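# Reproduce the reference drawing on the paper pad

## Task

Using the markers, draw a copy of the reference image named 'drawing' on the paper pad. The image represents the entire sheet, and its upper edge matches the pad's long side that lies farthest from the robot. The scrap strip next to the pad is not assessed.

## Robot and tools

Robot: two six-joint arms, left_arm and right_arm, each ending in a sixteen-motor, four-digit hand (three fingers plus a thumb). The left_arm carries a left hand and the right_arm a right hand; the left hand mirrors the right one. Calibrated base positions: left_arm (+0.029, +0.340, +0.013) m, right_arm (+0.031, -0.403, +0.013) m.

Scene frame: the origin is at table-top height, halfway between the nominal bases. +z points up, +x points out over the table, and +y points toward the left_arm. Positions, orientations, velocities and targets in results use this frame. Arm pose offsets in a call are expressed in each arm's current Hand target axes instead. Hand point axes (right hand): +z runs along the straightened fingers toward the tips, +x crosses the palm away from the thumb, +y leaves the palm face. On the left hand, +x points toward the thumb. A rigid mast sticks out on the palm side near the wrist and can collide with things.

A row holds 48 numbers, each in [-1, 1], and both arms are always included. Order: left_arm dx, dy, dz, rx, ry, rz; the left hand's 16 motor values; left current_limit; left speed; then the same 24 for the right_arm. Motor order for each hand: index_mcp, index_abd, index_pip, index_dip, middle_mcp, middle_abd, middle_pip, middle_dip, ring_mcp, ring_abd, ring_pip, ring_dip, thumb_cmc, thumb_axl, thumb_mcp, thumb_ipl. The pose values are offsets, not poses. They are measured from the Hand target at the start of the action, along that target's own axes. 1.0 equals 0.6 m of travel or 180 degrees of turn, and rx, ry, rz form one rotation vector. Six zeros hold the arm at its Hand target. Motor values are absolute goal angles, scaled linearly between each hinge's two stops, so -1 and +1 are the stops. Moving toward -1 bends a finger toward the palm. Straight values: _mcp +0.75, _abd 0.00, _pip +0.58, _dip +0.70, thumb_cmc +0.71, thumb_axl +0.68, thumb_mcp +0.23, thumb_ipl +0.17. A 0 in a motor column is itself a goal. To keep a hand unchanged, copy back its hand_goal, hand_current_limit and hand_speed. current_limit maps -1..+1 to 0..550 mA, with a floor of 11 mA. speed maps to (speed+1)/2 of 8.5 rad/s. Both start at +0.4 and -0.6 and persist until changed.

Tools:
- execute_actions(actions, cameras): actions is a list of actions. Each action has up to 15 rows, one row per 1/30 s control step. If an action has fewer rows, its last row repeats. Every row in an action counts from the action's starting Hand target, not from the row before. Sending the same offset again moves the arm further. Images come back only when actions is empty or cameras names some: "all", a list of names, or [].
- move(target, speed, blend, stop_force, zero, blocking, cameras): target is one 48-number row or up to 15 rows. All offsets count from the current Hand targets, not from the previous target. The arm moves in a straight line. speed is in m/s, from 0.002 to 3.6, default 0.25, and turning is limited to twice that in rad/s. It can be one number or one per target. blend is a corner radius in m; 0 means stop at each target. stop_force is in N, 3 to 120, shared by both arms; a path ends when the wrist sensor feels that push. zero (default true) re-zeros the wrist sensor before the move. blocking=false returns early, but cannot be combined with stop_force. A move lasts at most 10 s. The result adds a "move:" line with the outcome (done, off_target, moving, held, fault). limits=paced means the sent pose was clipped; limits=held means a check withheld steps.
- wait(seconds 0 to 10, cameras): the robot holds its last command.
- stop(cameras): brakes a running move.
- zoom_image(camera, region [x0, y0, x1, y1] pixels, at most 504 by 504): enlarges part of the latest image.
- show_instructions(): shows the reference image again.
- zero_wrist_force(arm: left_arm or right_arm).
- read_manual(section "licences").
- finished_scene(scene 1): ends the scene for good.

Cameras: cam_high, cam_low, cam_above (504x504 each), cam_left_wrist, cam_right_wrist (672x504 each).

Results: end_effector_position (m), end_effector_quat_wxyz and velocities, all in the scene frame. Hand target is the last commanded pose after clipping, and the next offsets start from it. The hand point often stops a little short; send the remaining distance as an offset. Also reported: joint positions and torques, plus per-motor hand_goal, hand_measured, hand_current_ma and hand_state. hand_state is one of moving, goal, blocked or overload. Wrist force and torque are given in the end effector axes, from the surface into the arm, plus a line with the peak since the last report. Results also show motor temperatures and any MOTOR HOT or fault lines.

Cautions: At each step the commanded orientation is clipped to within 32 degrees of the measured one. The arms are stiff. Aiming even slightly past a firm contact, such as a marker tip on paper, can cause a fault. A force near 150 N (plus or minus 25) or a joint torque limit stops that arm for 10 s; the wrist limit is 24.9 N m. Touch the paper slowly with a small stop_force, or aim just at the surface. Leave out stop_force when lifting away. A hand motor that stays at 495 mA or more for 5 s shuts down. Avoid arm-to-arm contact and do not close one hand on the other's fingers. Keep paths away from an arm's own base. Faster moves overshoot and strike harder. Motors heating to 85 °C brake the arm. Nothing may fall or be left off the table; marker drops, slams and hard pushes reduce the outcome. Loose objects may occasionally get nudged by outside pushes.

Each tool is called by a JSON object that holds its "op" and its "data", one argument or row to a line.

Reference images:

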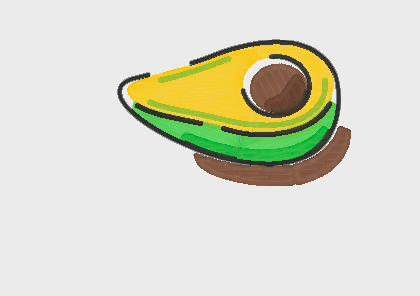

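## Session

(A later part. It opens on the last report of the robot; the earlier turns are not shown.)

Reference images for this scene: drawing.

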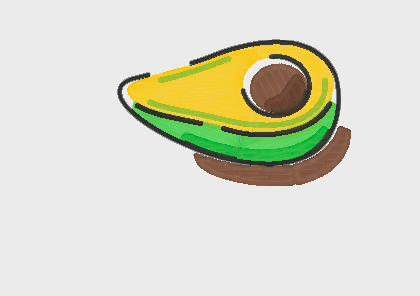

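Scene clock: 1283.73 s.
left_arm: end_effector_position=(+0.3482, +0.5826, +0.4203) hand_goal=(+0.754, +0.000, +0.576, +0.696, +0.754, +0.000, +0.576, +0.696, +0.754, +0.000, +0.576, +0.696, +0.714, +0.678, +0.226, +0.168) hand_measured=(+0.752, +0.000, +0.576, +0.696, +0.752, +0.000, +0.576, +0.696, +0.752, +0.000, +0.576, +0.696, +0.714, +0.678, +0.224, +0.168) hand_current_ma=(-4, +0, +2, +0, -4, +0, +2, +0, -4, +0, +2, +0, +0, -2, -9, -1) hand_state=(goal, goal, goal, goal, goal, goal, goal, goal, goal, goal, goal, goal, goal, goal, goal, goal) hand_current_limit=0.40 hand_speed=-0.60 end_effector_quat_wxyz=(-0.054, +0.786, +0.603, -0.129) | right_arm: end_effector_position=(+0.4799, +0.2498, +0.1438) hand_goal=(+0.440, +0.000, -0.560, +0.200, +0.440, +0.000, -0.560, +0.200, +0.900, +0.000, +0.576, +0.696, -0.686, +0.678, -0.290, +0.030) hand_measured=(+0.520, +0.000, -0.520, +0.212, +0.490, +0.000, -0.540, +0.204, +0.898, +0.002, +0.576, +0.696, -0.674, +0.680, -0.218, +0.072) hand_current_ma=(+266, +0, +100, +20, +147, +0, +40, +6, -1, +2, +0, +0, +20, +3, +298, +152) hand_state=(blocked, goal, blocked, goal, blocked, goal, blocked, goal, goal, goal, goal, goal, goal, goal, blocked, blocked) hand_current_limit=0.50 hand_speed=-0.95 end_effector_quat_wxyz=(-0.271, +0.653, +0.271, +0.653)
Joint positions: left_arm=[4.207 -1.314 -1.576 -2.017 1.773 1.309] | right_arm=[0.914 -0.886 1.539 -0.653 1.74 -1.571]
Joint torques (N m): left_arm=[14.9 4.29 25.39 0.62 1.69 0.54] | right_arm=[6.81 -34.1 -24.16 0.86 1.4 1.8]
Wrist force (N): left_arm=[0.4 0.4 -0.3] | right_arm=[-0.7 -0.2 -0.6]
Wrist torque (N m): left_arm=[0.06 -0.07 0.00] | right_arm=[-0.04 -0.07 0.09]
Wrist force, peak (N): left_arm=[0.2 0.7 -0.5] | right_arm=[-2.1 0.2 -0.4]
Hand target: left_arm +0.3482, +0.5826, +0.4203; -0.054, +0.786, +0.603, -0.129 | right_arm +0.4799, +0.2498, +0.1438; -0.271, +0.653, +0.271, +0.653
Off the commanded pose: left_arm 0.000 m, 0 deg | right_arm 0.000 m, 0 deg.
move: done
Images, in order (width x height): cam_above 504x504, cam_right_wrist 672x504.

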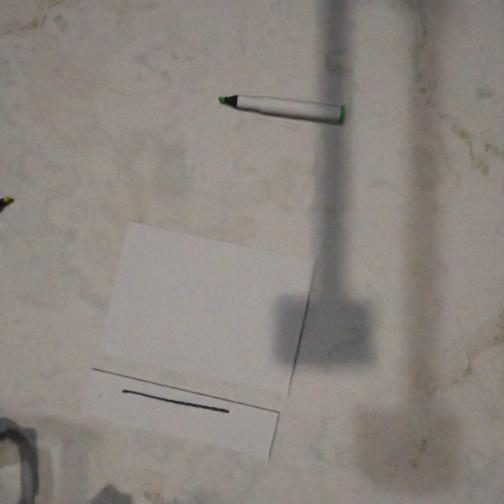

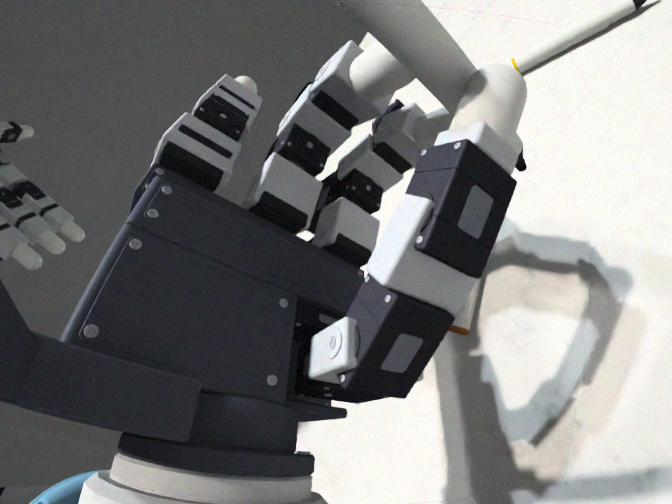

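{"op": "move", "data": {
  "target": [0,0,0,0,0,0,0.754,0,0.576,0.696,0.754,0,0.576,0.696,0.754,0,0.576,0.696,0.714,0.678,0.226,0.168,0.4,-0.6,0,0,0,0,0,0,0.40,0,-0.56,0.18,0.40,0,-0.56,0.18,0.9,0,0.576,0.696,-0.686,0.677,-0.33,0.0,0.65,-0.95]
}}

{"op": "move", "data": {
  "target": [
    [0,0,0,0,0,0,0.754,0,0.576,0.696,0.754,0,0.576,0.696,0.754,0,0.576,0.696,0.714,0.678,0.226,0.168,0.4,-0.6,-0.108,0.1548,-0.1207,0,0,0,0.40,0,-0.56,0.18,0.40,0,-0.56,0.18,0.9,0,0.576,0.696,-0.686,0.677,-0.33,0.0,0.65,-0.95],
    [0,0,0,0,0,0,0.754,0,0.576,0.696,0.754,0,0.576,0.696,0.754,0,0.576,0.696,0.714,0.678,0.226,0.168,0.4,-0.6,-0.11933,0.1548,-0.1207,0,0,0,0.40,0,-0.56,0.18,0.40,0,-0.56,0.18,0.9,0,0.576,0.696,-0.686,0.677,-0.33,0.0,0.65,-0.95]
  ],
  "speed": [0.15,0.02],
  "blend": [0.002,0]
}}

{"op": "move", "data": {
  "target": [0,0,0,0,0,0,0.754,0,0.576,0.696,0.754,0,0.576,0.696,0.754,0,0.576,0.696,0.714,0.678,0.226,0.168,0.4,-0.6,0,0.0719,-0.1124,0,0,0,0.40,0,-0.56,0.18,0.40,0,-0.56,0.18,0.9,0,0.576,0.696,-0.686,0.677,-0.33,0.0,0.65,-0.95],
  "speed": 0.04
}}

{"op": "move", "data": {
  "target": [
    [0,0,0,0,0,0,0.754,0,0.576,0.696,0.754,0,0.576,0.696,0.754,0,0.576,0.696,0.714,0.678,0.226,0.168,0.4,-0.6,0.03,0,0,0,0,0,0.40,0,-0.56,0.18,0.40,0,-0.56,0.18,0.9,0,0.576,0.696,-0.686,0.677,-0.33,0.0,0.65,-0.95],
    [0,0,0,0,0,0,0.754,0,0.576,0.696,0.754,0,0.576,0.696,0.754,0,0.576,0.696,0.714,0.678,0.226,0.168,0.4,-0.6,0.108,-0.2267,0.2331,0,0,0,0.40,0,-0.56,0.18,0.40,0,-0.56,0.18,0.9,0,0.576,0.696,-0.686,0.677,-0.33,0.0,0.65,-0.95]
  ],
  "speed": 0.2,
  "blend": [0.005,0],
  "cameras": ["cam_above","cam_right_wrist"]
}}

{"op": "zoom_image", "data": {
  "camera": "cam_above",
  "region": [70, 350, 290, 470]
}}

Scene clock: 1341.83 s.
left_arm: end_effector_position=(+0.3482, +0.5826, +0.4203) hand_goal=(+0.754, +0.000, +0.576, +0.696, +0.754, +0.000, +0.576, +0.696, +0.754, +0.000, +0.576, +0.696, +0.714, +0.678, +0.226, +0.168) hand_measured=(+0.752, +0.000, +0.576, +0.696, +0.752, +0.000, +0.576, +0.696, +0.752, +0.000, +0.576, +0.696, +0.714, +0.678, +0.224, +0.168) hand_current_ma=(-4, +0, +2, +0, -4, +0, +2, +0, -4, +0, +2, +0, +0, -2, -9, -1) hand_state=(goal, goal, goal, goal, goal, goal, goal, goal, goal, goal, goal, goal, goal, goal, goal, goal) hand_current_limit=0.40 hand_speed=-0.60 end_effector_quat_wxyz=(-0.054, +0.786, +0.603, -0.129) | right_arm: end_effector_position=(+0.4799, +0.2498, +0.1438) hand_goal=(+0.400, +0.000, -0.560, +0.180, +0.400, +0.000, -0.560, +0.180, +0.900, +0.000, +0.576, +0.696, -0.686, +0.678, -0.330, +0.000) hand_measured=(+0.516, +0.000, -0.520, +0.198, +0.490, +0.000, -0.538, +0.196, +0.898, +0.002, +0.576, +0.696, -0.674, +0.680, -0.218, +0.072) hand_current_ma=(+439, +0, +100, +35, +309, +0, +44, +31, -1, +2, +0, +0, +20, +3, +454, +314) hand_state=(blocked, goal, blocked, goal, blocked, goal, blocked, goal, goal, goal, goal, goal, goal, goal, blocked, blocked) hand_current_limit=0.65 hand_speed=-0.95 end_effector_quat_wxyz=(-0.271, +0.653, +0.271, +0.653)
Joint positions: left_arm=[4.207 -1.314 -1.576 -2.017 1.773 1.309] | right_arm=[0.914 -0.886 1.539 -0.653 1.74 -1.571]
Joint torques (N m): left_arm=[14.41 4.63 25.07 0.71 1.81 0.38] | right_arm=[7.69 -33.77 -24.27 0.96 1.28 1.91]
Wrist force (N): left_arm=[0.3 0.3 -0.3] | right_arm=[-1.0 -0.3 -0.2]
Wrist torque (N m): left_arm=[0.04 -0.06 -0.01] | right_arm=[-0.08 -0.04 0.06]
Wrist force, peak (N): left_arm=[0.3 0.7 -0.6] | right_arm=[-1.4 -0.3 -0.8]
Hand target: left_arm +0.3482, +0.5826, +0.4203; -0.054, +0.786, +0.603, -0.129 | right_arm +0.4799, +0.2498, +0.1438; -0.271, +0.653, +0.271, +0.653
Off the commanded pose: left_arm 0.000 m, 0 deg | right_arm 0.000 m, 0 deg.
move: done

Scene clock: 1343.43 s.
left_arm: end_effector_position=(+0.3482, +0.5826, +0.4203) hand_goal=(+0.754, +0.000, +0.576, +0.696, +0.754, +0.000, +0.576, +0.696, +0.754, +0.000, +0.576, +0.696, +0.714, +0.678, +0.226, +0.168) hand_measured=(+0.752, +0.000, +0.576, +0.696, +0.752, +0.000, +0.576, +0.696, +0.752, +0.000, +0.576, +0.696, +0.714, +0.678, +0.224, +0.168) hand_current_ma=(-4, +0, +2, +0, -4, +0, +2, +0, -4, +0, +2, +0, +0, -2, -9, -1) hand_state=(goal, goal, goal, goal, goal, goal, goal, goal, goal, goal, goal, goal, goal, goal, goal, goal) hand_current_limit=0.40 hand_speed=-0.60 end_effector_quat_wxyz=(-0.054, +0.786, +0.603, -0.129) | right_arm: end_effector_position=(+0.4945, +0.1329, +0.0723) hand_goal=(+0.400, +0.000, -0.560, +0.180, +0.400, +0.000, -0.560, +0.180, +0.900, +0.000, +0.576, +0.696, -0.686, +0.678, -0.330, +0.000) hand_measured=(+0.516, +0.000, -0.520, +0.198, +0.488, +0.000, -0.538, +0.196, +0.900, +0.002, +0.576, +0.696, -0.674, +0.680, -0.218, +0.072) hand_current_ma=(+439, +0, +100, +34, +309, +0, +45, +30, -1, +2, +0, +0, +20, +1, +454, +314) hand_state=(blocked, goal, blocked, goal, blocked, goal, blocked, goal, goal, goal, goal, goal, goal, goal, blocked, blocked) hand_current_limit=0.65 hand_speed=-0.95 end_effector_quat_wxyz=(-0.271, +0.653, +0.271, +0.653)
Joint positions: left_arm=[4.207 -1.314 -1.576 -2.017 1.773 1.309] | right_arm=[0.751 -0.931 1.893 -0.962 1.577 -1.571]
Joint torques (N m): left_arm=[15.11 4.61 25.25 0.69 1.66 0.54] | right_arm=[-6 -25.84 -4.38 -3.62 -1.59 -1.07]
Wrist force (N): left_arm=[0.3 0.5 -0.4] | right_arm=[2.0 -0.6 -1.0]
Wrist torque (N m): left_arm=[0.07 -0.06 -0.02] | right_arm=[-0.04 -0.02 0.01]
Wrist force, peak (N): left_arm=[0.5 0.5 -0.7] | right_arm=[2.0 -0.6 -1.0]
Hand target: left_arm +0.3482, +0.5826, +0.4203; -0.054, +0.786, +0.603, -0.129 | right_arm +0.4944, +0.1329, +0.0722; -0.271, +0.653, +0.271, +0.653
Off the commanded pose: left_arm 0.000 m, 0 deg | right_arm 0.000 m, 0 deg.
move: done

Scene clock: 1345.83 s.
left_arm: end_effector_position=(+0.3482, +0.5826, +0.4203) hand_goal=(+0.754, +0.000, +0.576, +0.696, +0.754, +0.000, +0.576, +0.696, +0.754, +0.000, +0.576, +0.696, +0.714, +0.678, +0.226, +0.168) hand_measured=(+0.752, +0.000, +0.576, +0.696, +0.752, +0.000, +0.576, +0.696, +0.752, +0.000, +0.576, +0.696, +0.714, +0.678, +0.224, +0.168) hand_current_ma=(-4, +0, +2, +0, -4, +0, +2, +0, -4, +0, +2, +0, +0, -2, -9, -1) hand_state=(goal, goal, goal, goal, goal, goal, goal, goal, goal, goal, goal, goal, goal, goal, goal, goal) hand_current_limit=0.40 hand_speed=-0.60 end_effector_quat_wxyz=(-0.054, +0.786, +0.603, -0.129) | right_arm: end_effector_position=(+0.4773, +0.0548, +0.0722) hand_goal=(+0.400, +0.000, -0.560, +0.180, +0.400, +0.000, -0.560, +0.180, +0.900, +0.000, +0.576, +0.696, -0.686, +0.678, -0.330, +0.000) hand_measured=(+0.516, +0.000, -0.518, +0.196, +0.482, +0.000, -0.538, +0.190, +0.900, +0.002, +0.576, +0.696, -0.674, +0.680, -0.218, +0.072) hand_current_ma=(+439, +0, +104, +30, +279, +0, +45, +15, -1, +2, +0, +0, +22, +3, +454, +314) hand_state=(blocked, goal, blocked, goal, blocked, goal, blocked, goal, goal, goal, goal, goal, goal, goal, blocked, blocked) hand_current_limit=0.65 hand_speed=-0.95 end_effector_quat_wxyz=(-0.271, +0.653, +0.271, +0.653)
Joint positions: left_arm=[4.207 -1.314 -1.576 -2.017 1.773 1.309] | right_arm=[0.646 -1.039 2.124 -1.085 1.471 -1.571]
Joint torques (N m): left_arm=[14.45 4.02 24.83 0.66 1.59 0.46] | right_arm=[-6.2 -43.14 -2.05 -3.44 -1.59 -0.51]
Wrist force (N): left_arm=[0.3 0.3 -0.2] | right_arm=[1.5 -0.5 0.1]
Wrist torque (N m): left_arm=[0.03 -0.06 0.00] | right_arm=[-0.05 -0.03 0.01]
Wrist force, peak (N): left_arm=[0.4 0.5 -0.5] | right_arm=[3.2 -1.1 -0.3]
Hand target: left_arm +0.3482, +0.5826, +0.4203; -0.054, +0.786, +0.603, -0.129 | right_arm +0.4773, +0.0547, +0.0722; -0.271, +0.653, +0.271, +0.653
Off the commanded pose: left_arm 0.000 m, 0 deg | right_arm 0.000 m, 0 deg.
move: done

Scene clock: 1347.60 s.
left_arm: end_effector_position=(+0.3482, +0.5826, +0.4203) hand_goal=(+0.754, +0.000, +0.576, +0.696, +0.754, +0.000, +0.576, +0.696, +0.754, +0.000, +0.576, +0.696, +0.714, +0.678, +0.226, +0.168) hand_measured=(+0.752, +0.000, +0.576, +0.696, +0.752, +0.000, +0.576, +0.696, +0.752, +0.000, +0.576, +0.696, +0.714, +0.678, +0.224, +0.168) hand_current_ma=(-4, +0, +2, +0, -4, +0, +2, +0, -4, +0, +2, +0, +0, -2, -9, -1) hand_state=(goal, goal, goal, goal, goal, goal, goal, goal, goal, goal, goal, goal, goal, goal, goal, goal) hand_current_limit=0.40 hand_speed=-0.60 end_effector_quat_wxyz=(-0.054, +0.786, +0.603, -0.129) | right_arm: end_effector_position=(+0.4799, +0.2498, +0.1370) hand_goal=(+0.400, +0.000, -0.560, +0.180, +0.400, +0.000, -0.560, +0.180, +0.900, +0.000, +0.576, +0.696, -0.686, +0.678, -0.330, +0.000) hand_measured=(+0.516, +0.000, -0.518, +0.196, +0.482, +0.000, -0.534, +0.190, +0.900, +0.002, +0.576, +0.696, -0.674, +0.680, -0.218, +0.072) hand_current_ma=(+439, +0, +104, +30, +279, +0, +56, +15, -1, +2, +0, +0, +22, +4, +454, +314) hand_state=(blocked, goal, blocked, goal, blocked, goal, blocked, goal, goal, goal, goal, goal, goal, goal, blocked, blocked) hand_current_limit=0.65 hand_speed=-0.95 end_effector_quat_wxyz=(-0.271, +0.653, +0.271, +0.653)
Joint positions: left_arm=[4.207 -1.314 -1.576 -2.017 1.773 1.309] | right_arm=[0.914 -0.876 1.542 -0.666 1.74 -1.571]
Joint torques (N m): left_arm=[14.43 4.23 25.09 0.78 1.63 0.34] | right_arm=[7.29 -33.2 -24.46 0.77 1.39 1.83]
Wrist force (N): left_arm=[0.2 0.5 -0.4] | right_arm=[-0.7 -0.3 -0.9]
Wrist torque (N m): left_arm=[0.07 -0.05 -0.02] | right_arm=[-0.04 -0.06 0.08]
Wrist force, peak (N): left_arm=[0.4 0.6 -0.4] | right_arm=[-2.4 0.0 -0.4]
Hand target: left_arm +0.3482, +0.5826, +0.4203; -0.054, +0.786, +0.603, -0.129 | right_arm +0.4799, +0.2498, +0.1370; -0.271, +0.653, +0.271, +0.653
Off the commanded pose: left_arm 0.000 m, 0 deg | right_arm 0.000 m, 0 deg.
move: done
Images, in order (width x height): cam_above 504x504, cam_right_wrist 672x504.

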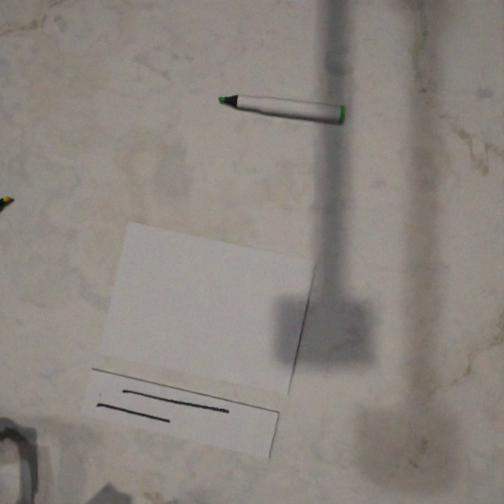

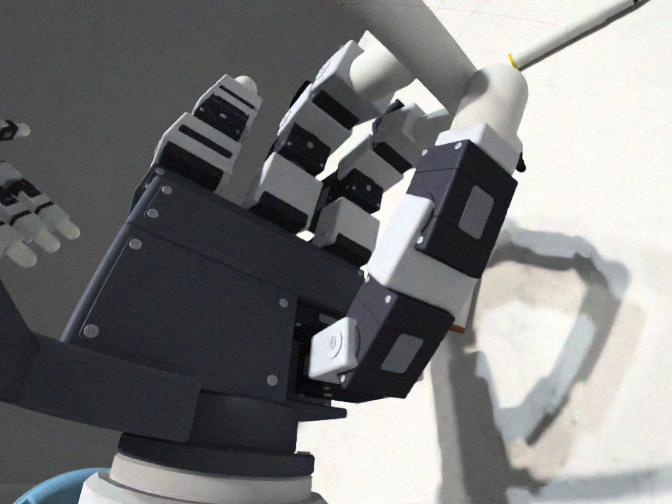

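Scaled by 2.291 from the camera's 504x504 image, which has a finer 720x720 frame.

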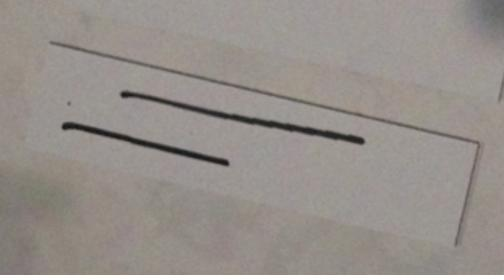

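{"op": "zoom_image", "data": {
  "camera": "cam_above",
  "region": [80, 200, 340, 460]
}}

{"op": "zoom_image", "data": {
  "camera": "cam_above",
  "region": [90, 200, 170, 280]
}}

{"op": "zoom_image", "data": {
  "camera": "cam_above",
  "region": [260, 230, 340, 310]
}}

{"op": "zoom_image", "data": {
  "camera": "cam_above",
  "region": [250, 360, 330, 440]
}}

{"op": "zoom_image", "data": {
  "camera": "cam_above",
  "region": [70, 320, 150, 400]
}}

Scaled by 1.938 from the camera's 504x504 image, which has a finer 720x720 frame.

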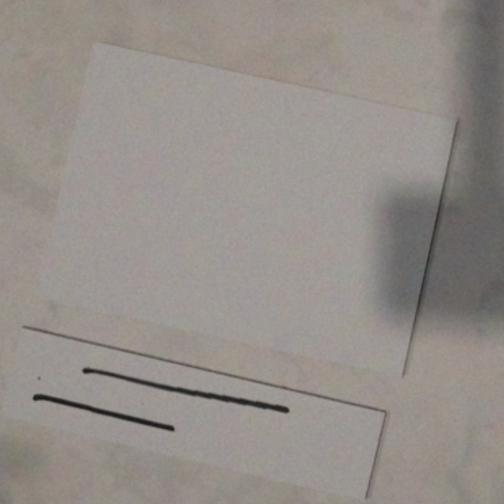

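Scaled by 6.300 from the camera's 504x504 image, which has a finer 720x720 frame.

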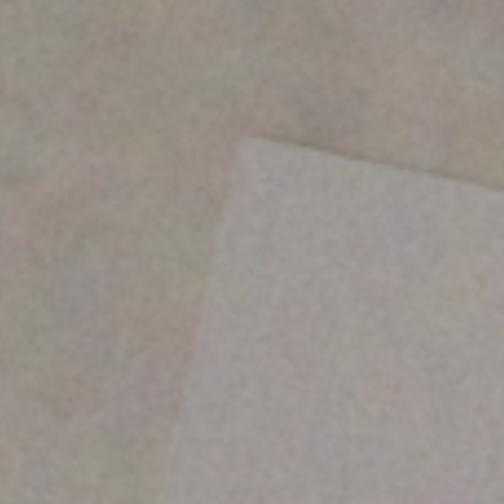

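Scaled by 6.300 from the camera's 504x504 image, which has a finer 720x720 frame.

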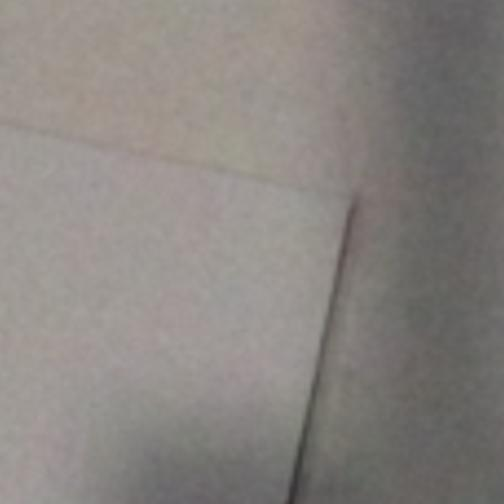

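Scaled by 6.300 from the camera's 504x504 image, which has a finer 720x720 frame.

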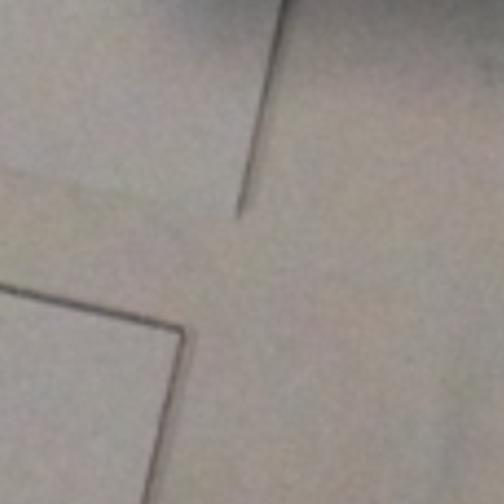

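Scaled by 6.300 from the camera's 504x504 image, which has a finer 720x720 frame.

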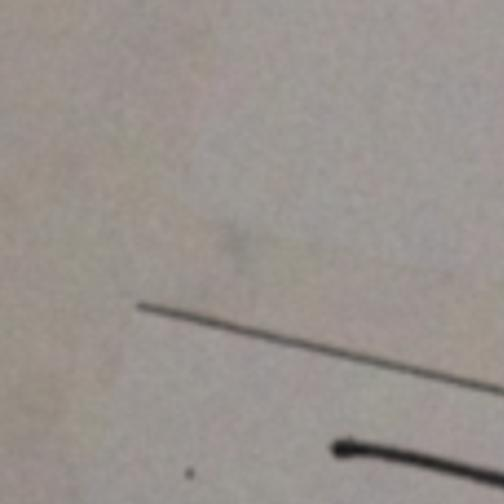

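{"op": "move", "data": {
  "target": [
    [0,0,0,0,0,0,0.754,0,0.576,0.696,0.754,0,0.576,0.696,0.754,0,0.576,0.696,0.714,0.678,0.226,0.168,0.4,-0.6,0.2217,0.318,-0.1529,-0.0278,0,0,0.40,0,-0.56,0.18,0.40,0,-0.56,0.18,0.9,0,0.576,0.696,-0.686,0.677,-0.33,0.0,0.65,-0.95],
    [0,0,0,0,0,0,0.754,0,0.576,0.696,0.754,0,0.576,0.696,0.754,0,0.576,0.696,0.714,0.678,0.226,0.168,0.4,-0.6,0.2717,0.6716,-0.3885,-0.1389,0,0,0.40,0,-0.56,0.18,0.40,0,-0.56,0.18,0.9,0,0.576,0.696,-0.686,0.677,-0.33,0.0,0.65,-0.95],
    [0,0,0,0,0,0,0.754,0,0.576,0.696,0.754,0,0.576,0.696,0.754,0,0.576,0.696,0.714,0.678,0.226,0.168,0.4,-0.6,0.2717,0.9898,-0.8953,-0.3333,0,0,0.40,0,-0.56,0.18,0.40,0,-0.56,0.18,0.9,0,0.576,0.696,-0.686,0.677,-0.33,0.0,0.65,-0.95]
  ],
  "speed": 0.25,
  "blend": [0.04,0.04,0],
  "cameras": ["all"]
}}

Scene clock: 1430.27 s.
left_arm: end_effector_position=(+0.3482, +0.5826, +0.4203) hand_goal=(+0.754, +0.000, +0.576, +0.696, +0.754, +0.000, +0.576, +0.696, +0.754, +0.000, +0.576, +0.696, +0.714, +0.678, +0.226, +0.168) hand_measured=(+0.752, +0.000, +0.576, +0.696, +0.752, +0.000, +0.576, +0.696, +0.752, +0.000, +0.576, +0.696, +0.714, +0.678, +0.224, +0.168) hand_current_ma=(-4, +0, +2, +0, -4, +0, +2, +0, -4, +0, +2, +0, +0, -2, -9, -1) hand_state=(goal, goal, goal, goal, goal, goal, goal, goal, goal, goal, goal, goal, goal, goal, goal, goal) hand_current_limit=0.40 hand_speed=-0.60 end_effector_quat_wxyz=(-0.054, +0.786, +0.603, -0.129) | right_arm: end_effector_position=(+0.5203, -0.5499, +0.2999) hand_goal=(+0.400, +0.000, -0.560, +0.180, +0.400, +0.000, -0.560, +0.180, +0.900, +0.000, +0.576, +0.696, -0.686, +0.678, -0.330, +0.000) hand_measured=(+0.516, +0.000, -0.518, +0.196, +0.482, +0.000, -0.534, +0.190, +0.900, +0.002, +0.576, +0.696, -0.674, +0.680, -0.218, +0.072) hand_current_ma=(+439, +0, +104, +30, +279, +0, +57, +15, -1, +2, +0, +0, +22, +4, +454, +314) hand_state=(blocked, goal, blocked, goal, blocked, goal, blocked, goal, goal, goal, goal, goal, goal, goal, blocked, blocked) hand_current_limit=0.65 hand_speed=-0.95 end_effector_quat_wxyz=(+0.092, +0.701, -0.092, +0.701)
Joint positions: left_arm=[4.207 -1.314 -1.576 -2.017 1.773 1.309] | right_arm=[-0.537 -1.803 2.242 -0.438 1.336 -1.571]
Joint torques (N m): left_arm=[14.84 4.16 24.46 0.8 1.45 0.24] | right_arm=[-5.94 3.62 -26.58 -3.76 -1.85 1.75]
Wrist force (N): left_arm=[0.2 0.6 -0.2] | right_arm=[-0.7 -0.3 -0.3]
Wrist torque (N m): left_arm=[0.07 -0.05 -0.02] | right_arm=[-0.08 -0.07 0.09]
Wrist force, peak (N): left_arm=[0.6 0.6 -0.4] | right_arm=[-1.6 -1.7 -0.3]
Hand target: left_arm +0.3482, +0.5826, +0.4203; -0.054, +0.786, +0.603, -0.129 | right_arm +0.5203, -0.5500, +0.2999; +0.092, +0.701, -0.092, +0.701
Off the commanded pose: left_arm 0.000 m, 0 deg | right_arm 0.000 m, 0 deg.
move: done

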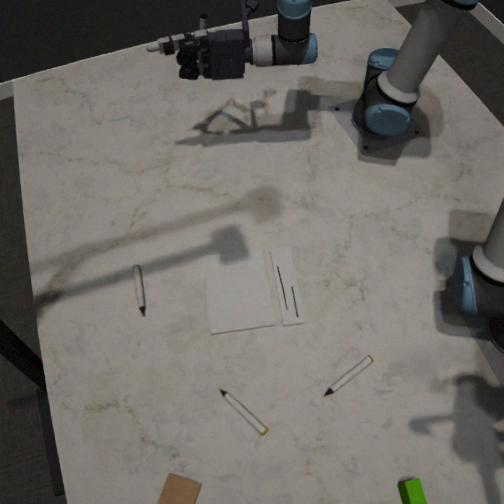

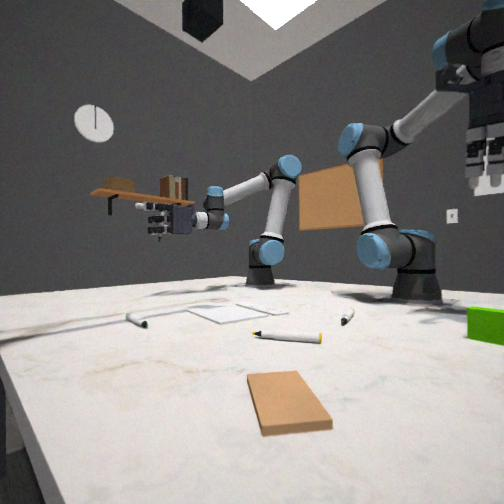

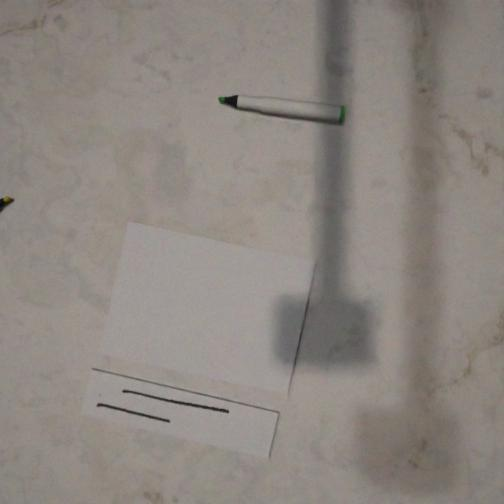

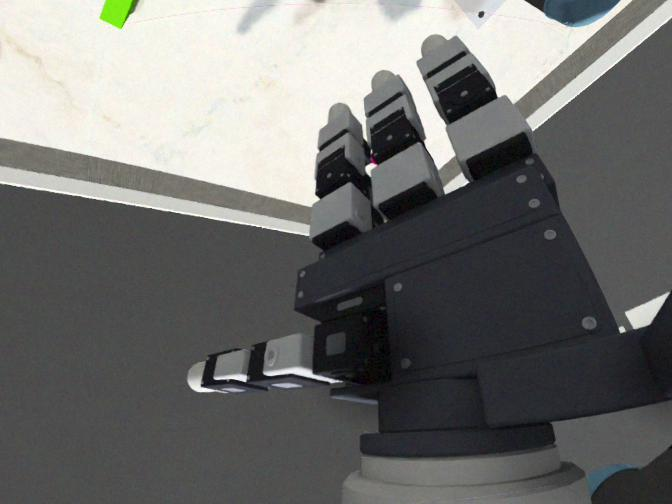

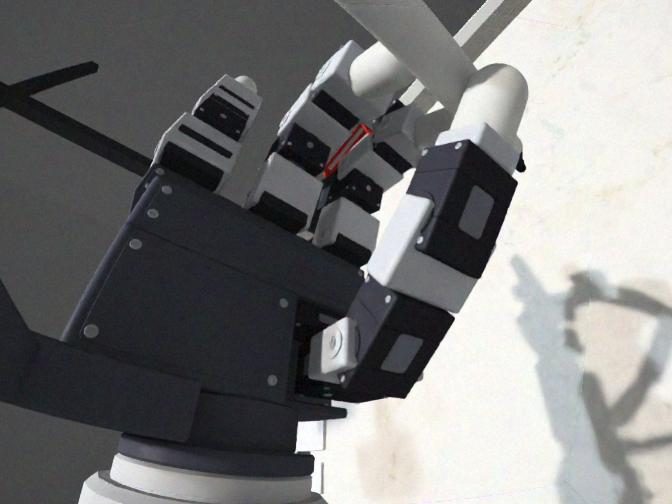

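{"op": "move", "data": {
  "target": [-0.9478,0.4632,0.1423,-0.0645,-0.4540,0.0560,0.754,0,0.576,0.696,0.754,0,0.576,0.696,0.754,0,0.576,0.696,0.714,0.678,0.226,0.168,0.4,-0.6,0,0,0,0,0,0,0.40,0,-0.56,0.18,0.40,0,-0.56,0.18,0.9,0,0.576,0.696,-0.686,0.677,-0.33,0.0,0.65,-0.95],
  "speed": 0.25
}}

{"op": "execute_actions", "data": {
  "actions": []
}}

Scene clock: 1547.60 s.
left_arm: end_effector_position=(+0.4481, -0.0442, +0.3491) hand_goal=(+0.754, +0.000, +0.576, +0.696, +0.754, +0.000, +0.576, +0.696, +0.754, +0.000, +0.576, +0.696, +0.714, +0.678, +0.226, +0.168) hand_measured=(+0.752, +0.002, +0.576, +0.696, +0.752, +0.002, +0.576, +0.696, +0.752, +0.002, +0.576, +0.696, +0.714, +0.678, +0.224, +0.168) hand_current_ma=(-4, +3, +2, +0, -4, +3, +2, +0, -4, +4, +2, +0, +0, -2, -8, -1) hand_state=(goal, goal, goal, goal, goal, goal, goal, goal, goal, goal, goal, goal, goal, goal, goal, goal) hand_current_limit=0.40 hand_speed=-0.60 end_effector_quat_wxyz=(+0.436, +0.557, +0.435, -0.557) | right_arm: end_effector_position=(+0.5203, -0.5500, +0.2999) hand_goal=(+0.400, +0.000, -0.560, +0.180, +0.400, +0.000, -0.560, +0.180, +0.900, +0.000, +0.576, +0.696, -0.686, +0.678, -0.330, +0.000) hand_measured=(+0.516, +0.000, -0.518, +0.196, +0.482, +0.000, -0.534, +0.190, +0.900, +0.002, +0.576, +0.696, -0.674, +0.680, -0.218, +0.072) hand_current_ma=(+439, +0, +104, +30, +279, +0, +57, +15, -1, +2, +0, +0, +22, +4, +454, +314) hand_state=(blocked, goal, blocked, goal, blocked, goal, blocked, goal, goal, goal, goal, goal, goal, goal, blocked, blocked) hand_current_limit=0.65 hand_speed=-0.95 end_effector_quat_wxyz=(+0.092, +0.701, -0.092, +0.701)
Joint positions: left_arm=[3.121 -1.626 -1.848 -2.808 0.225 1.571] | right_arm=[-0.537 -1.803 2.242 -0.438 1.336 -1.571]
Joint torques (N m): left_arm=[-11.91 14.9 25.54 -2.51 2.44 2.42] | right_arm=[-5.75 1.3 -26.04 -3.8 -1.54 1.77]
Wrist force (N): left_arm=[1.0 0.9 0.1] | right_arm=[-1.1 -0.1 -0.4]
Wrist torque (N m): left_arm=[0.01 -0.30 -0.04] | right_arm=[-0.05 -0.02 0.07]
Wrist force, peak (N): left_arm=[1.1 1.3 1.4] | right_arm=[-1.3 -0.3 -0.8]
Hand target: left_arm +0.4481, -0.0442, +0.3491; +0.436, +0.557, +0.435, -0.557 | right_arm +0.5203, -0.5500, +0.2999; +0.092, +0.701, -0.092, +0.701
Off the commanded pose: left_arm 0.000 m, 0 deg | right_arm 0.000 m, 0 deg.
move: done

Scene clock: 1547.60 s.
left_arm: end_effector_position=(+0.4481, -0.0442, +0.3491) hand_goal=(+0.754, +0.000, +0.576, +0.696, +0.754, +0.000, +0.576, +0.696, +0.754, +0.000, +0.576, +0.696, +0.714, +0.678, +0.226, +0.168) hand_measured=(+0.752, +0.002, +0.576, +0.696, +0.752, +0.002, +0.576, +0.696, +0.752, +0.002, +0.576, +0.696, +0.714, +0.678, +0.224, +0.168) hand_current_ma=(-4, +3, +2, +0, -4, +3, +2, +0, -4, +4, +2, +0, +0, -2, -8, -1) hand_state=(goal, goal, goal, goal, goal, goal, goal, goal, goal, goal, goal, goal, goal, goal, goal, goal) hand_current_limit=0.40 hand_speed=-0.60 end_effector_quat_wxyz=(+0.436, +0.557, +0.435, -0.557) | right_arm: end_effector_position=(+0.5203, -0.5500, +0.2999) hand_goal=(+0.400, +0.000, -0.560, +0.180, +0.400, +0.000, -0.560, +0.180, +0.900, +0.000, +0.576, +0.696, -0.686, +0.678, -0.330, +0.000) hand_measured=(+0.516, +0.000, -0.518, +0.196, +0.482, +0.000, -0.534, +0.190, +0.900, +0.002, +0.576, +0.696, -0.674, +0.680, -0.218, +0.072) hand_current_ma=(+439, +0, +104, +30, +279, +0, +57, +15, -1, +2, +0, +0, +22, +4, +454, +314) hand_state=(blocked, goal, blocked, goal, blocked, goal, blocked, goal, goal, goal, goal, goal, goal, goal, blocked, blocked) hand_current_limit=0.65 hand_speed=-0.95 end_effector_quat_wxyz=(+0.092, +0.701, -0.092, +0.701)
Joint positions: left_arm=[3.121 -1.626 -1.848 -2.808 0.225 1.571] | right_arm=[-0.537 -1.803 2.242 -0.438 1.336 -1.571]
Joint velocities: within noise
Joint torques (N m): left_arm=[-11.91 14.9 25.54 -2.51 2.44 2.42] | right_arm=[-5.75 1.3 -26.04 -3.8 -1.54 1.77]
Motor temperatures (°C): left_arm=[30 31 30 36 39 41] | right_arm=[33 34 30 33 40 38]
Wrist force (N): left_arm=[1.0 0.9 0.1] | right_arm=[-1.1 -0.1 -0.4]
Wrist torque (N m): left_arm=[0.01 -0.30 -0.04] | right_arm=[-0.05 -0.02 0.07]
Wrist force, peak (N): left_arm=[1.0 0.9 0.1] | right_arm=[-1.1 -0.1 -0.4]
Hand target: left_arm +0.4481, -0.0442, +0.3491; +0.436, +0.557, +0.435, -0.557 | right_arm +0.5203, -0.5500, +0.2999; +0.092, +0.701, -0.092, +0.701
Off the commanded pose: left_arm 0.000 m, 0 deg | right_arm 0.000 m, 0 deg.

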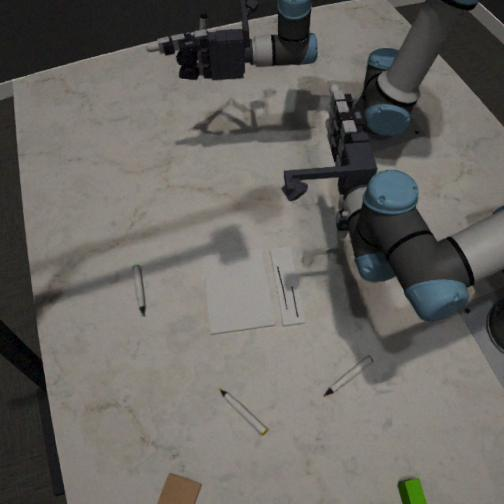

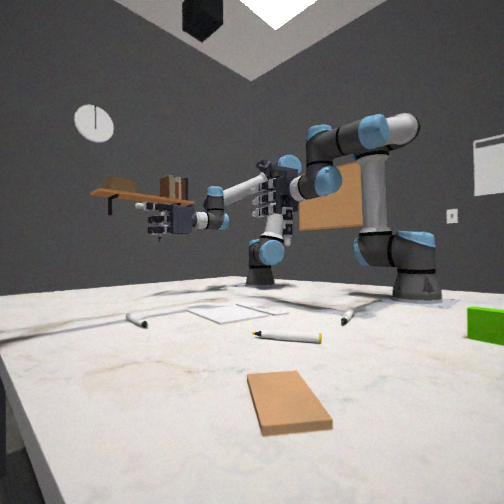

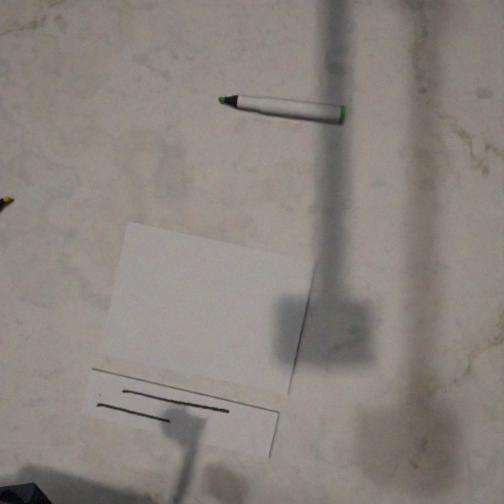

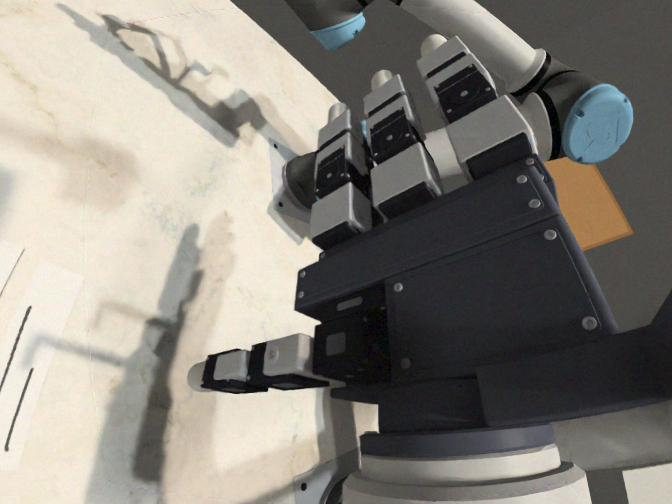

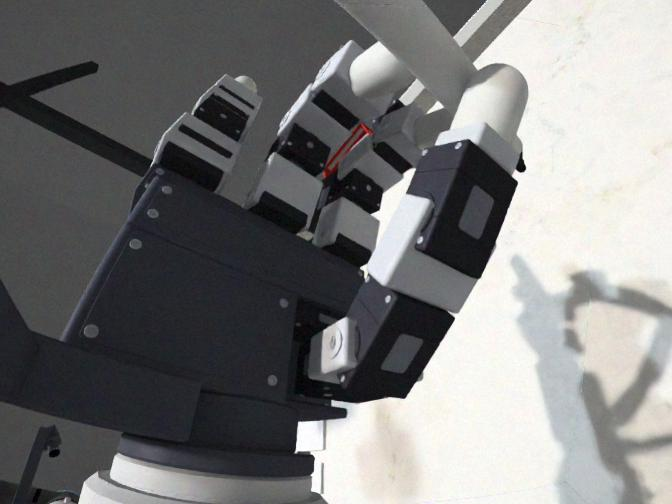

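{"op": "move", "data": {
  "target": [
    [0,0.2363,-0.1580,-0.2444,0,0,0.754,0,0.576,0.696,0.754,0,0.576,0.696,0.754,0,0.576,0.696,0.714,0.678,0.226,0.168,0.4,-0.6,0,0,0,0,0,0,0.43,0,-0.56,0.20,0.43,0,-0.56,0.20,0.9,0,0.576,0.696,-0.686,0.677,-0.30,0.02,0.55,-0.95],
    [0,0.2917,-0.4577,-0.4389,0,0,0.754,0,0.576,0.696,0.754,0,0.576,0.696,0.754,0,0.576,0.696,0.714,0.678,0.226,0.168,0.4,-0.6,0,0,0,0,0,0,0.43,0,-0.56,0.20,0.43,0,-0.56,0.20,0.9,0,0.576,0.696,-0.686,0.677,-0.30,0.02,0.55,-0.95]
  ],
  "speed": 0.25,
  "blend": [0.03,0]
}}

Scene clock: 1579.47 s.
left_arm: end_effector_position=(+0.6843, +0.1799, +0.3492) hand_goal=(+0.754, +0.000, +0.576, +0.696, +0.754, +0.000, +0.576, +0.696, +0.754, +0.000, +0.576, +0.696, +0.714, +0.678, +0.226, +0.168) hand_measured=(+0.752, +0.002, +0.576, +0.696, +0.752, +0.002, +0.576, +0.696, +0.752, +0.002, +0.576, +0.696, +0.714, +0.678, +0.224, +0.168) hand_current_ma=(-4, +4, +2, +0, -4, +3, +2, +0, -4, +4, +2, +0, +0, -2, -8, -1) hand_state=(goal, goal, goal, goal, goal, goal, goal, goal, goal, goal, goal, goal, goal, goal, goal, goal) hand_current_limit=0.40 hand_speed=-0.60 end_effector_quat_wxyz=(+0.691, +0.153, +0.690, -0.153) | right_arm: end_effector_position=(+0.5203, -0.5500, +0.2999) hand_goal=(+0.430, +0.000, -0.560, +0.200, +0.430, +0.000, -0.560, +0.200, +0.900, +0.000, +0.576, +0.696, -0.686, +0.678, -0.300, +0.020) hand_measured=(+0.516, +0.000, -0.518, +0.206, +0.482, +0.000, -0.534, +0.204, +0.900, +0.002, +0.576, +0.696, -0.674, +0.680, -0.218, +0.072) hand_current_ma=(+295, +0, +104, +6, +153, +0, +57, +6, -1, +2, +0, +0, +22, +4, +364, +203) hand_state=(blocked, goal, blocked, goal, blocked, goal, blocked, goal, goal, goal, goal, goal, goal, goal, blocked, blocked) hand_current_limit=0.55 hand_speed=-0.95 end_effector_quat_wxyz=(+0.092, +0.701, -0.092, +0.701)
Joint positions: left_arm=[3.124 -1.669 -1.801 -2.811 -1.151 1.57] | right_arm=[-0.537 -1.803 2.242 -0.438 1.336 -1.571]
Joint torques (N m): left_arm=[15.71 20.65 27.97 -0.44 -2.52 2.12] | right_arm=[-4.86 0.9 -24.78 -3.84 -1.46 1.78]
Wrist force (N): left_arm=[0.6 1.1 0.3] | right_arm=[-0.9 0.0 -0.3]
Wrist torque (N m): left_arm=[0.05 -0.23 -0.05] | right_arm=[-0.03 -0.05 0.09]
Wrist force, peak (N): left_arm=[0.7 2.2 0.2] | right_arm=[-1.4 -0.2 -0.6]
Hand target: left_arm +0.6843, +0.1799, +0.3492; +0.691, +0.153, +0.690, -0.153 | right_arm +0.5203, -0.5500, +0.2999; +0.092, +0.701, -0.092, +0.701
Off the commanded pose: left_arm 0.000 m, 0 deg | right_arm 0.000 m, 0 deg.
move: done; blend cut to 0 m at target 1

{"op": "move", "data": {
  "target": [0.2817,0.1616,-0.0778,-0.3442,-0.0934,-0.5267,0.959,0,-0.547,0.217,0.959,0,-0.547,0.217,0.9,0,0.576,0.696,-0.686,0.677,-0.247,0.059,0.4,-0.6,0,0,0,0,0,0,0.43,0,-0.56,0.20,0.43,0,-0.56,0.20,0.9,0,0.576,0.696,-0.686,0.677,-0.30,0.02,0.55,-0.95],
  "speed": 0.25,
  "cameras": ["cam_high","cam_left_wrist","cam_low"]
}}

Scene clock: 1591.60 s.
left_arm: end_effector_position=(+0.6832, +0.2874, +0.1802) hand_goal=(+0.960, +0.000, -0.546, +0.218, +0.960, +0.000, -0.546, +0.218, +0.900, +0.000, +0.576, +0.696, -0.686, +0.678, -0.246, +0.060) hand_measured=(+0.956, +0.002, -0.544, +0.220, +0.956, +0.002, -0.544, +0.220, +0.894, +0.002, +0.576, +0.696, -0.682, +0.678, -0.242, +0.062) hand_current_ma=(-16, +4, +6, +7, -17, +3, +7, +8, -24, +4, +0, +0, +10, +2, +16, +10) hand_state=(goal, goal, goal, goal, goal, goal, goal, goal, goal, goal, goal, goal, goal, goal, goal, goal) hand_current_limit=0.40 hand_speed=-0.60 end_effector_quat_wxyz=(-0.422, +0.731, -0.464, +0.269) | right_arm: end_effector_position=(+0.5203, -0.5500, +0.2999) hand_goal=(+0.430, +0.000, -0.560, +0.200, +0.430, +0.000, -0.560, +0.200, +0.900, +0.000, +0.576, +0.696, -0.686, +0.678, -0.300, +0.020) hand_measured=(+0.516, +0.000, -0.518, +0.206, +0.482, +0.000, -0.534, +0.204, +0.900, +0.002, +0.576, +0.696, -0.674, +0.680, -0.218, +0.072) hand_current_ma=(+295, +0, +104, +6, +153, +0, +57, +6, -1, +2, +0, +0, +22, +4, +364, +203) hand_state=(blocked, goal, blocked, goal, blocked, goal, blocked, goal, goal, goal, goal, goal, goal, goal, blocked, blocked) hand_current_limit=0.55 hand_speed=-0.95 end_effector_quat_wxyz=(+0.092, +0.701, -0.092, +0.701)
Joint positions: left_arm=[3.211 -1.984 -1.446 -3.407 -1.887 -0.191] | right_arm=[-0.537 -1.803 2.242 -0.438 1.336 -1.571]
Joint torques (N m): left_arm=[15.53 32.91 25.97 -1.92 2.06 -2.51] | right_arm=[-4.84 -0.51 -23.64 -3.68 -1.42 1.6]
Wrist force (N): left_arm=[-0.4 0.8 0.0] | right_arm=[-1.2 -0.2 -0.4]
Wrist torque (N m): left_arm=[0.00 -0.01 -0.17] | right_arm=[-0.06 -0.01 0.06]
Wrist force, peak (N): left_arm=[1.4 1.4 0.2] | right_arm=[-1.4 0.1 -0.8]
Hand target: left_arm +0.6832, +0.2874, +0.1802; -0.422, +0.731, -0.464, +0.269 | right_arm +0.5203, -0.5500, +0.2999; +0.092, +0.701, -0.092, +0.701
Off the commanded pose: left_arm 0.000 m, 0 deg | right_arm 0.000 m, 0 deg.
move: done
Images, in order (width x height): cam_high 504x504, cam_low 504x504, cam_left_wrist 672x504.

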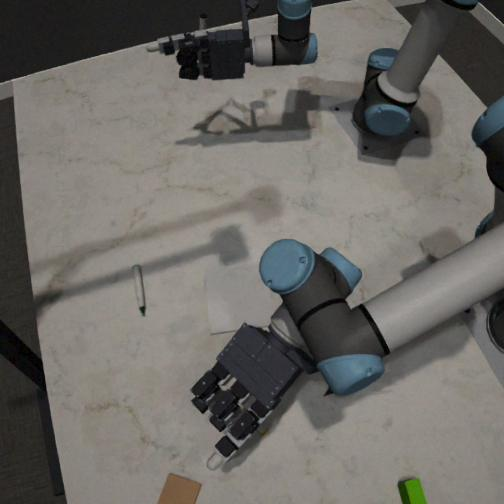

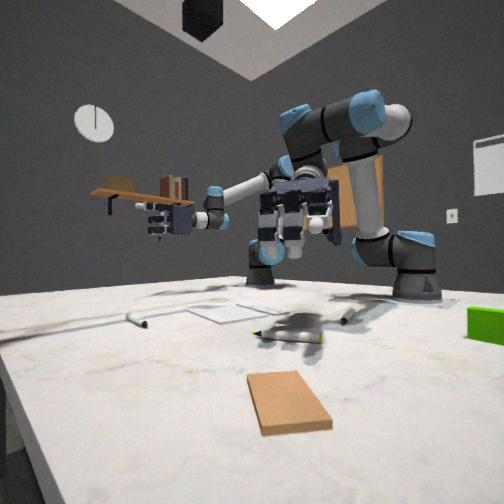

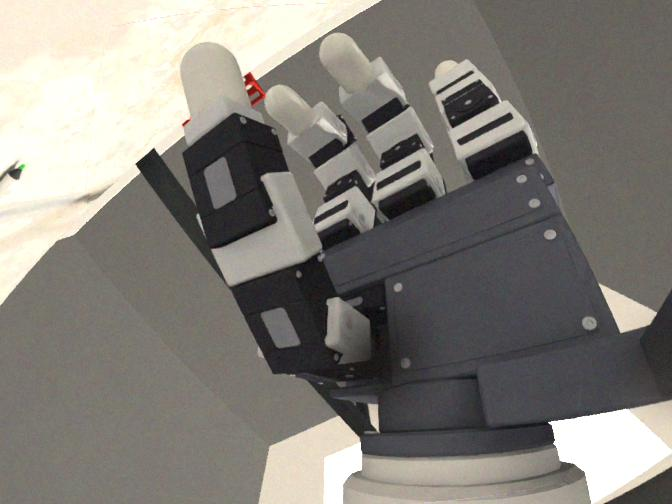

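{"op": "zoom_image", "data": {
  "camera": "cam_low",
  "region": [220, 160, 360, 360]
}}

{"op": "zoom_image", "data": {
  "camera": "cam_high",
  "region": [170, 300, 330, 480]
}}

Scaled by 2.520 from the camera's 504x504 image, which has a finer 720x720 frame.

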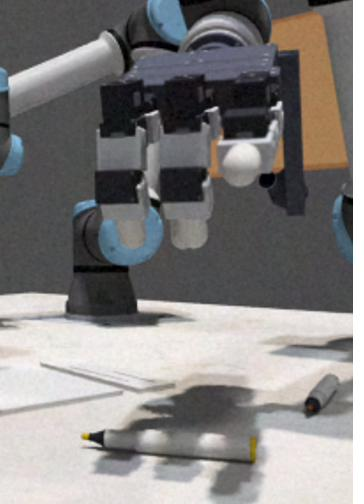

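Scaled by 2.800 from the camera's 504x504 image, which has a finer 720x720 frame.

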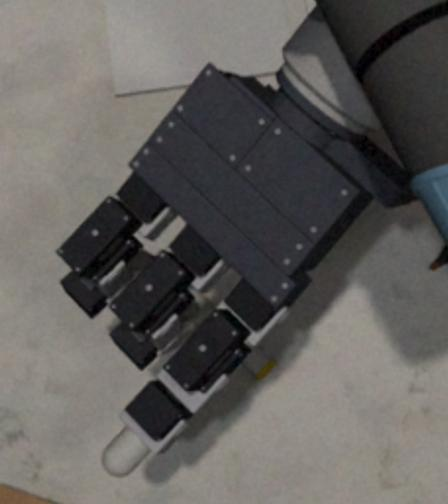

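{"op": "move", "data": {
  "target": [0.0174,0.1392,0.1067,0,0,0,0.959,0,-0.547,0.217,0.959,0,-0.547,0.217,0.9,0,0.576,0.696,-0.686,0.677,-0.247,0.059,0.4,-0.6,0,0,0,0,0,0,0.43,0,-0.56,0.20,0.43,0,-0.56,0.20,0.9,0,0.576,0.696,-0.686,0.677,-0.30,0.02,0.55,-0.95],
  "speed": 0.2,
  "cameras": ["cam_high","cam_low","cam_above"]
}}

{"op": "zoom_image", "data": {
  "camera": "cam_low",
  "region": [220, 240, 360, 360]
}}

{"op": "zoom_image", "data": {
  "camera": "cam_high",
  "region": [170, 300, 330, 480]
}}

Scene clock: 1690.83 s.
left_arm: end_effector_position=(+0.7001, +0.2837, +0.0759) hand_goal=(+0.960, +0.000, -0.546, +0.218, +0.960, +0.000, -0.546, +0.218, +0.900, +0.000, +0.576, +0.696, -0.686, +0.678, -0.246, +0.060) hand_measured=(+0.954, +0.002, -0.544, +0.220, +0.954, +0.002, -0.544, +0.220, +0.892, +0.002, +0.576, +0.696, -0.682, +0.678, -0.242, +0.062) hand_current_ma=(-17, +4, +6, +7, -18, +3, +7, +8, -26, +4, +0, +0, +9, +2, +16, +10) hand_state=(goal, goal, goal, goal, goal, goal, goal, goal, goal, goal, goal, goal, goal, goal, goal, goal) hand_current_limit=0.40 hand_speed=-0.60 end_effector_quat_wxyz=(-0.422, +0.731, -0.464, +0.269) | right_arm: end_effector_position=(+0.5203, -0.5500, +0.2999) hand_goal=(+0.430, +0.000, -0.560, +0.200, +0.430, +0.000, -0.560, +0.200, +0.900, +0.000, +0.576, +0.696, -0.686, +0.678, -0.300, +0.020) hand_measured=(+0.516, +0.000, -0.518, +0.206, +0.482, +0.000, -0.534, +0.204, +0.900, +0.002, +0.576, +0.696, -0.674, +0.680, -0.218, +0.072) hand_current_ma=(+295, +0, +104, +6, +153, +0, +57, +6, -1, +2, +0, +0, +22, +4, +364, +203) hand_state=(blocked, goal, blocked, goal, blocked, goal, blocked, goal, goal, goal, goal, goal, goal, goal, blocked, blocked) hand_current_limit=0.55 hand_speed=-0.95 end_effector_quat_wxyz=(+0.092, +0.701, -0.092, +0.701)
Joint positions: left_arm=[3.201 -2.118 -1.527 -3.193 -1.895 -0.197] | right_arm=[-0.537 -1.803 2.242 -0.438 1.336 -1.571]
Joint torques (N m): left_arm=[-11.61 36.61 11.86 2.51 -2.88 -2.57] | right_arm=[-4.72 -1.13 -22.69 -3.6 -1.49 1.68]
Wrist force (N): left_arm=[-0.4 0.9 -0.1] | right_arm=[-0.8 -0.2 -0.5]
Wrist torque (N m): left_arm=[0.05 -0.02 -0.17] | right_arm=[-0.05 -0.06 0.08]
Wrist force, peak (N): left_arm=[-0.3 2.4 0.6] | right_arm=[-1.4 -0.1 -0.8]
Hand target: left_arm +0.7001, +0.2837, +0.0758; -0.422, +0.731, -0.464, +0.269 | right_arm +0.5203, -0.5500, +0.2999; +0.092, +0.701, -0.092, +0.701
Off the commanded pose: left_arm 0.000 m, 0 deg | right_arm 0.000 m, 0 deg.
move: done
Images, in order (width x height): cam_high 504x504, cam_low 504x504, cam_above 504x504.

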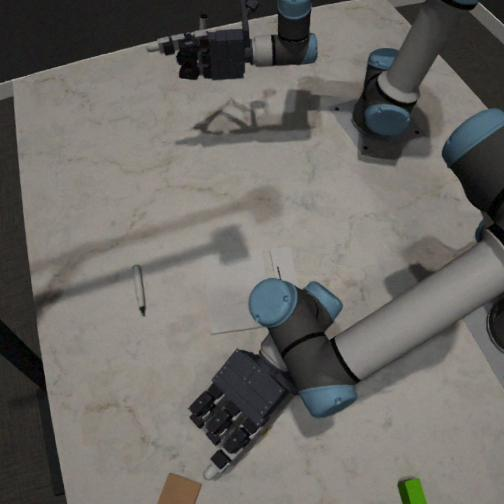

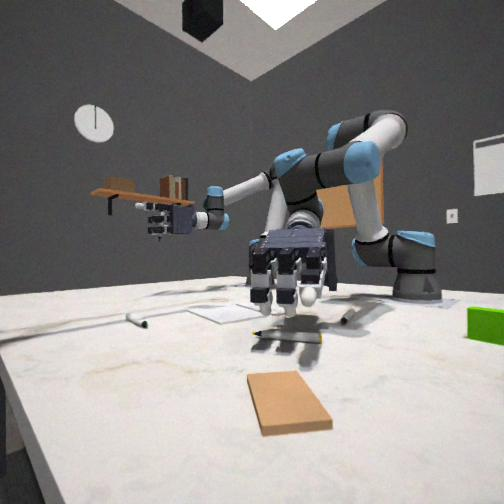

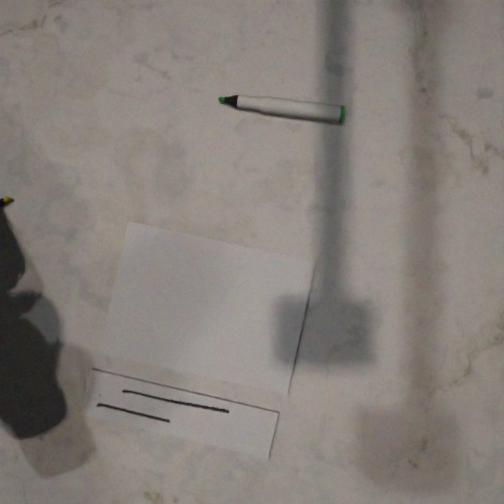

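Scaled by 3.600 from the camera's 504x504 image, which has a finer 720x720 frame.

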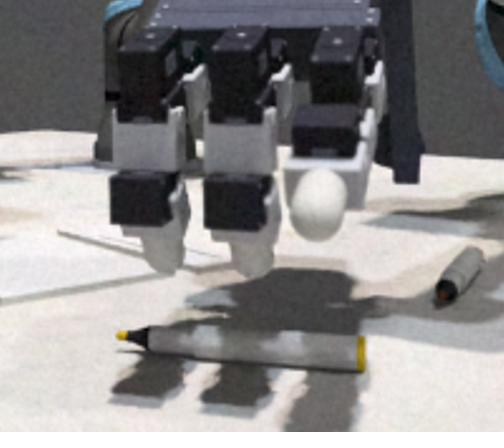

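Scaled by 2.800 from the camera's 504x504 image, which has a finer 720x720 frame.

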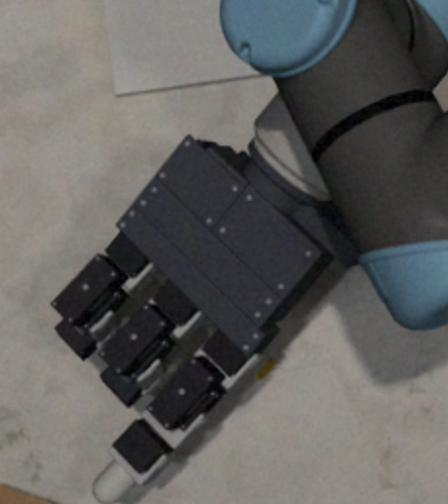

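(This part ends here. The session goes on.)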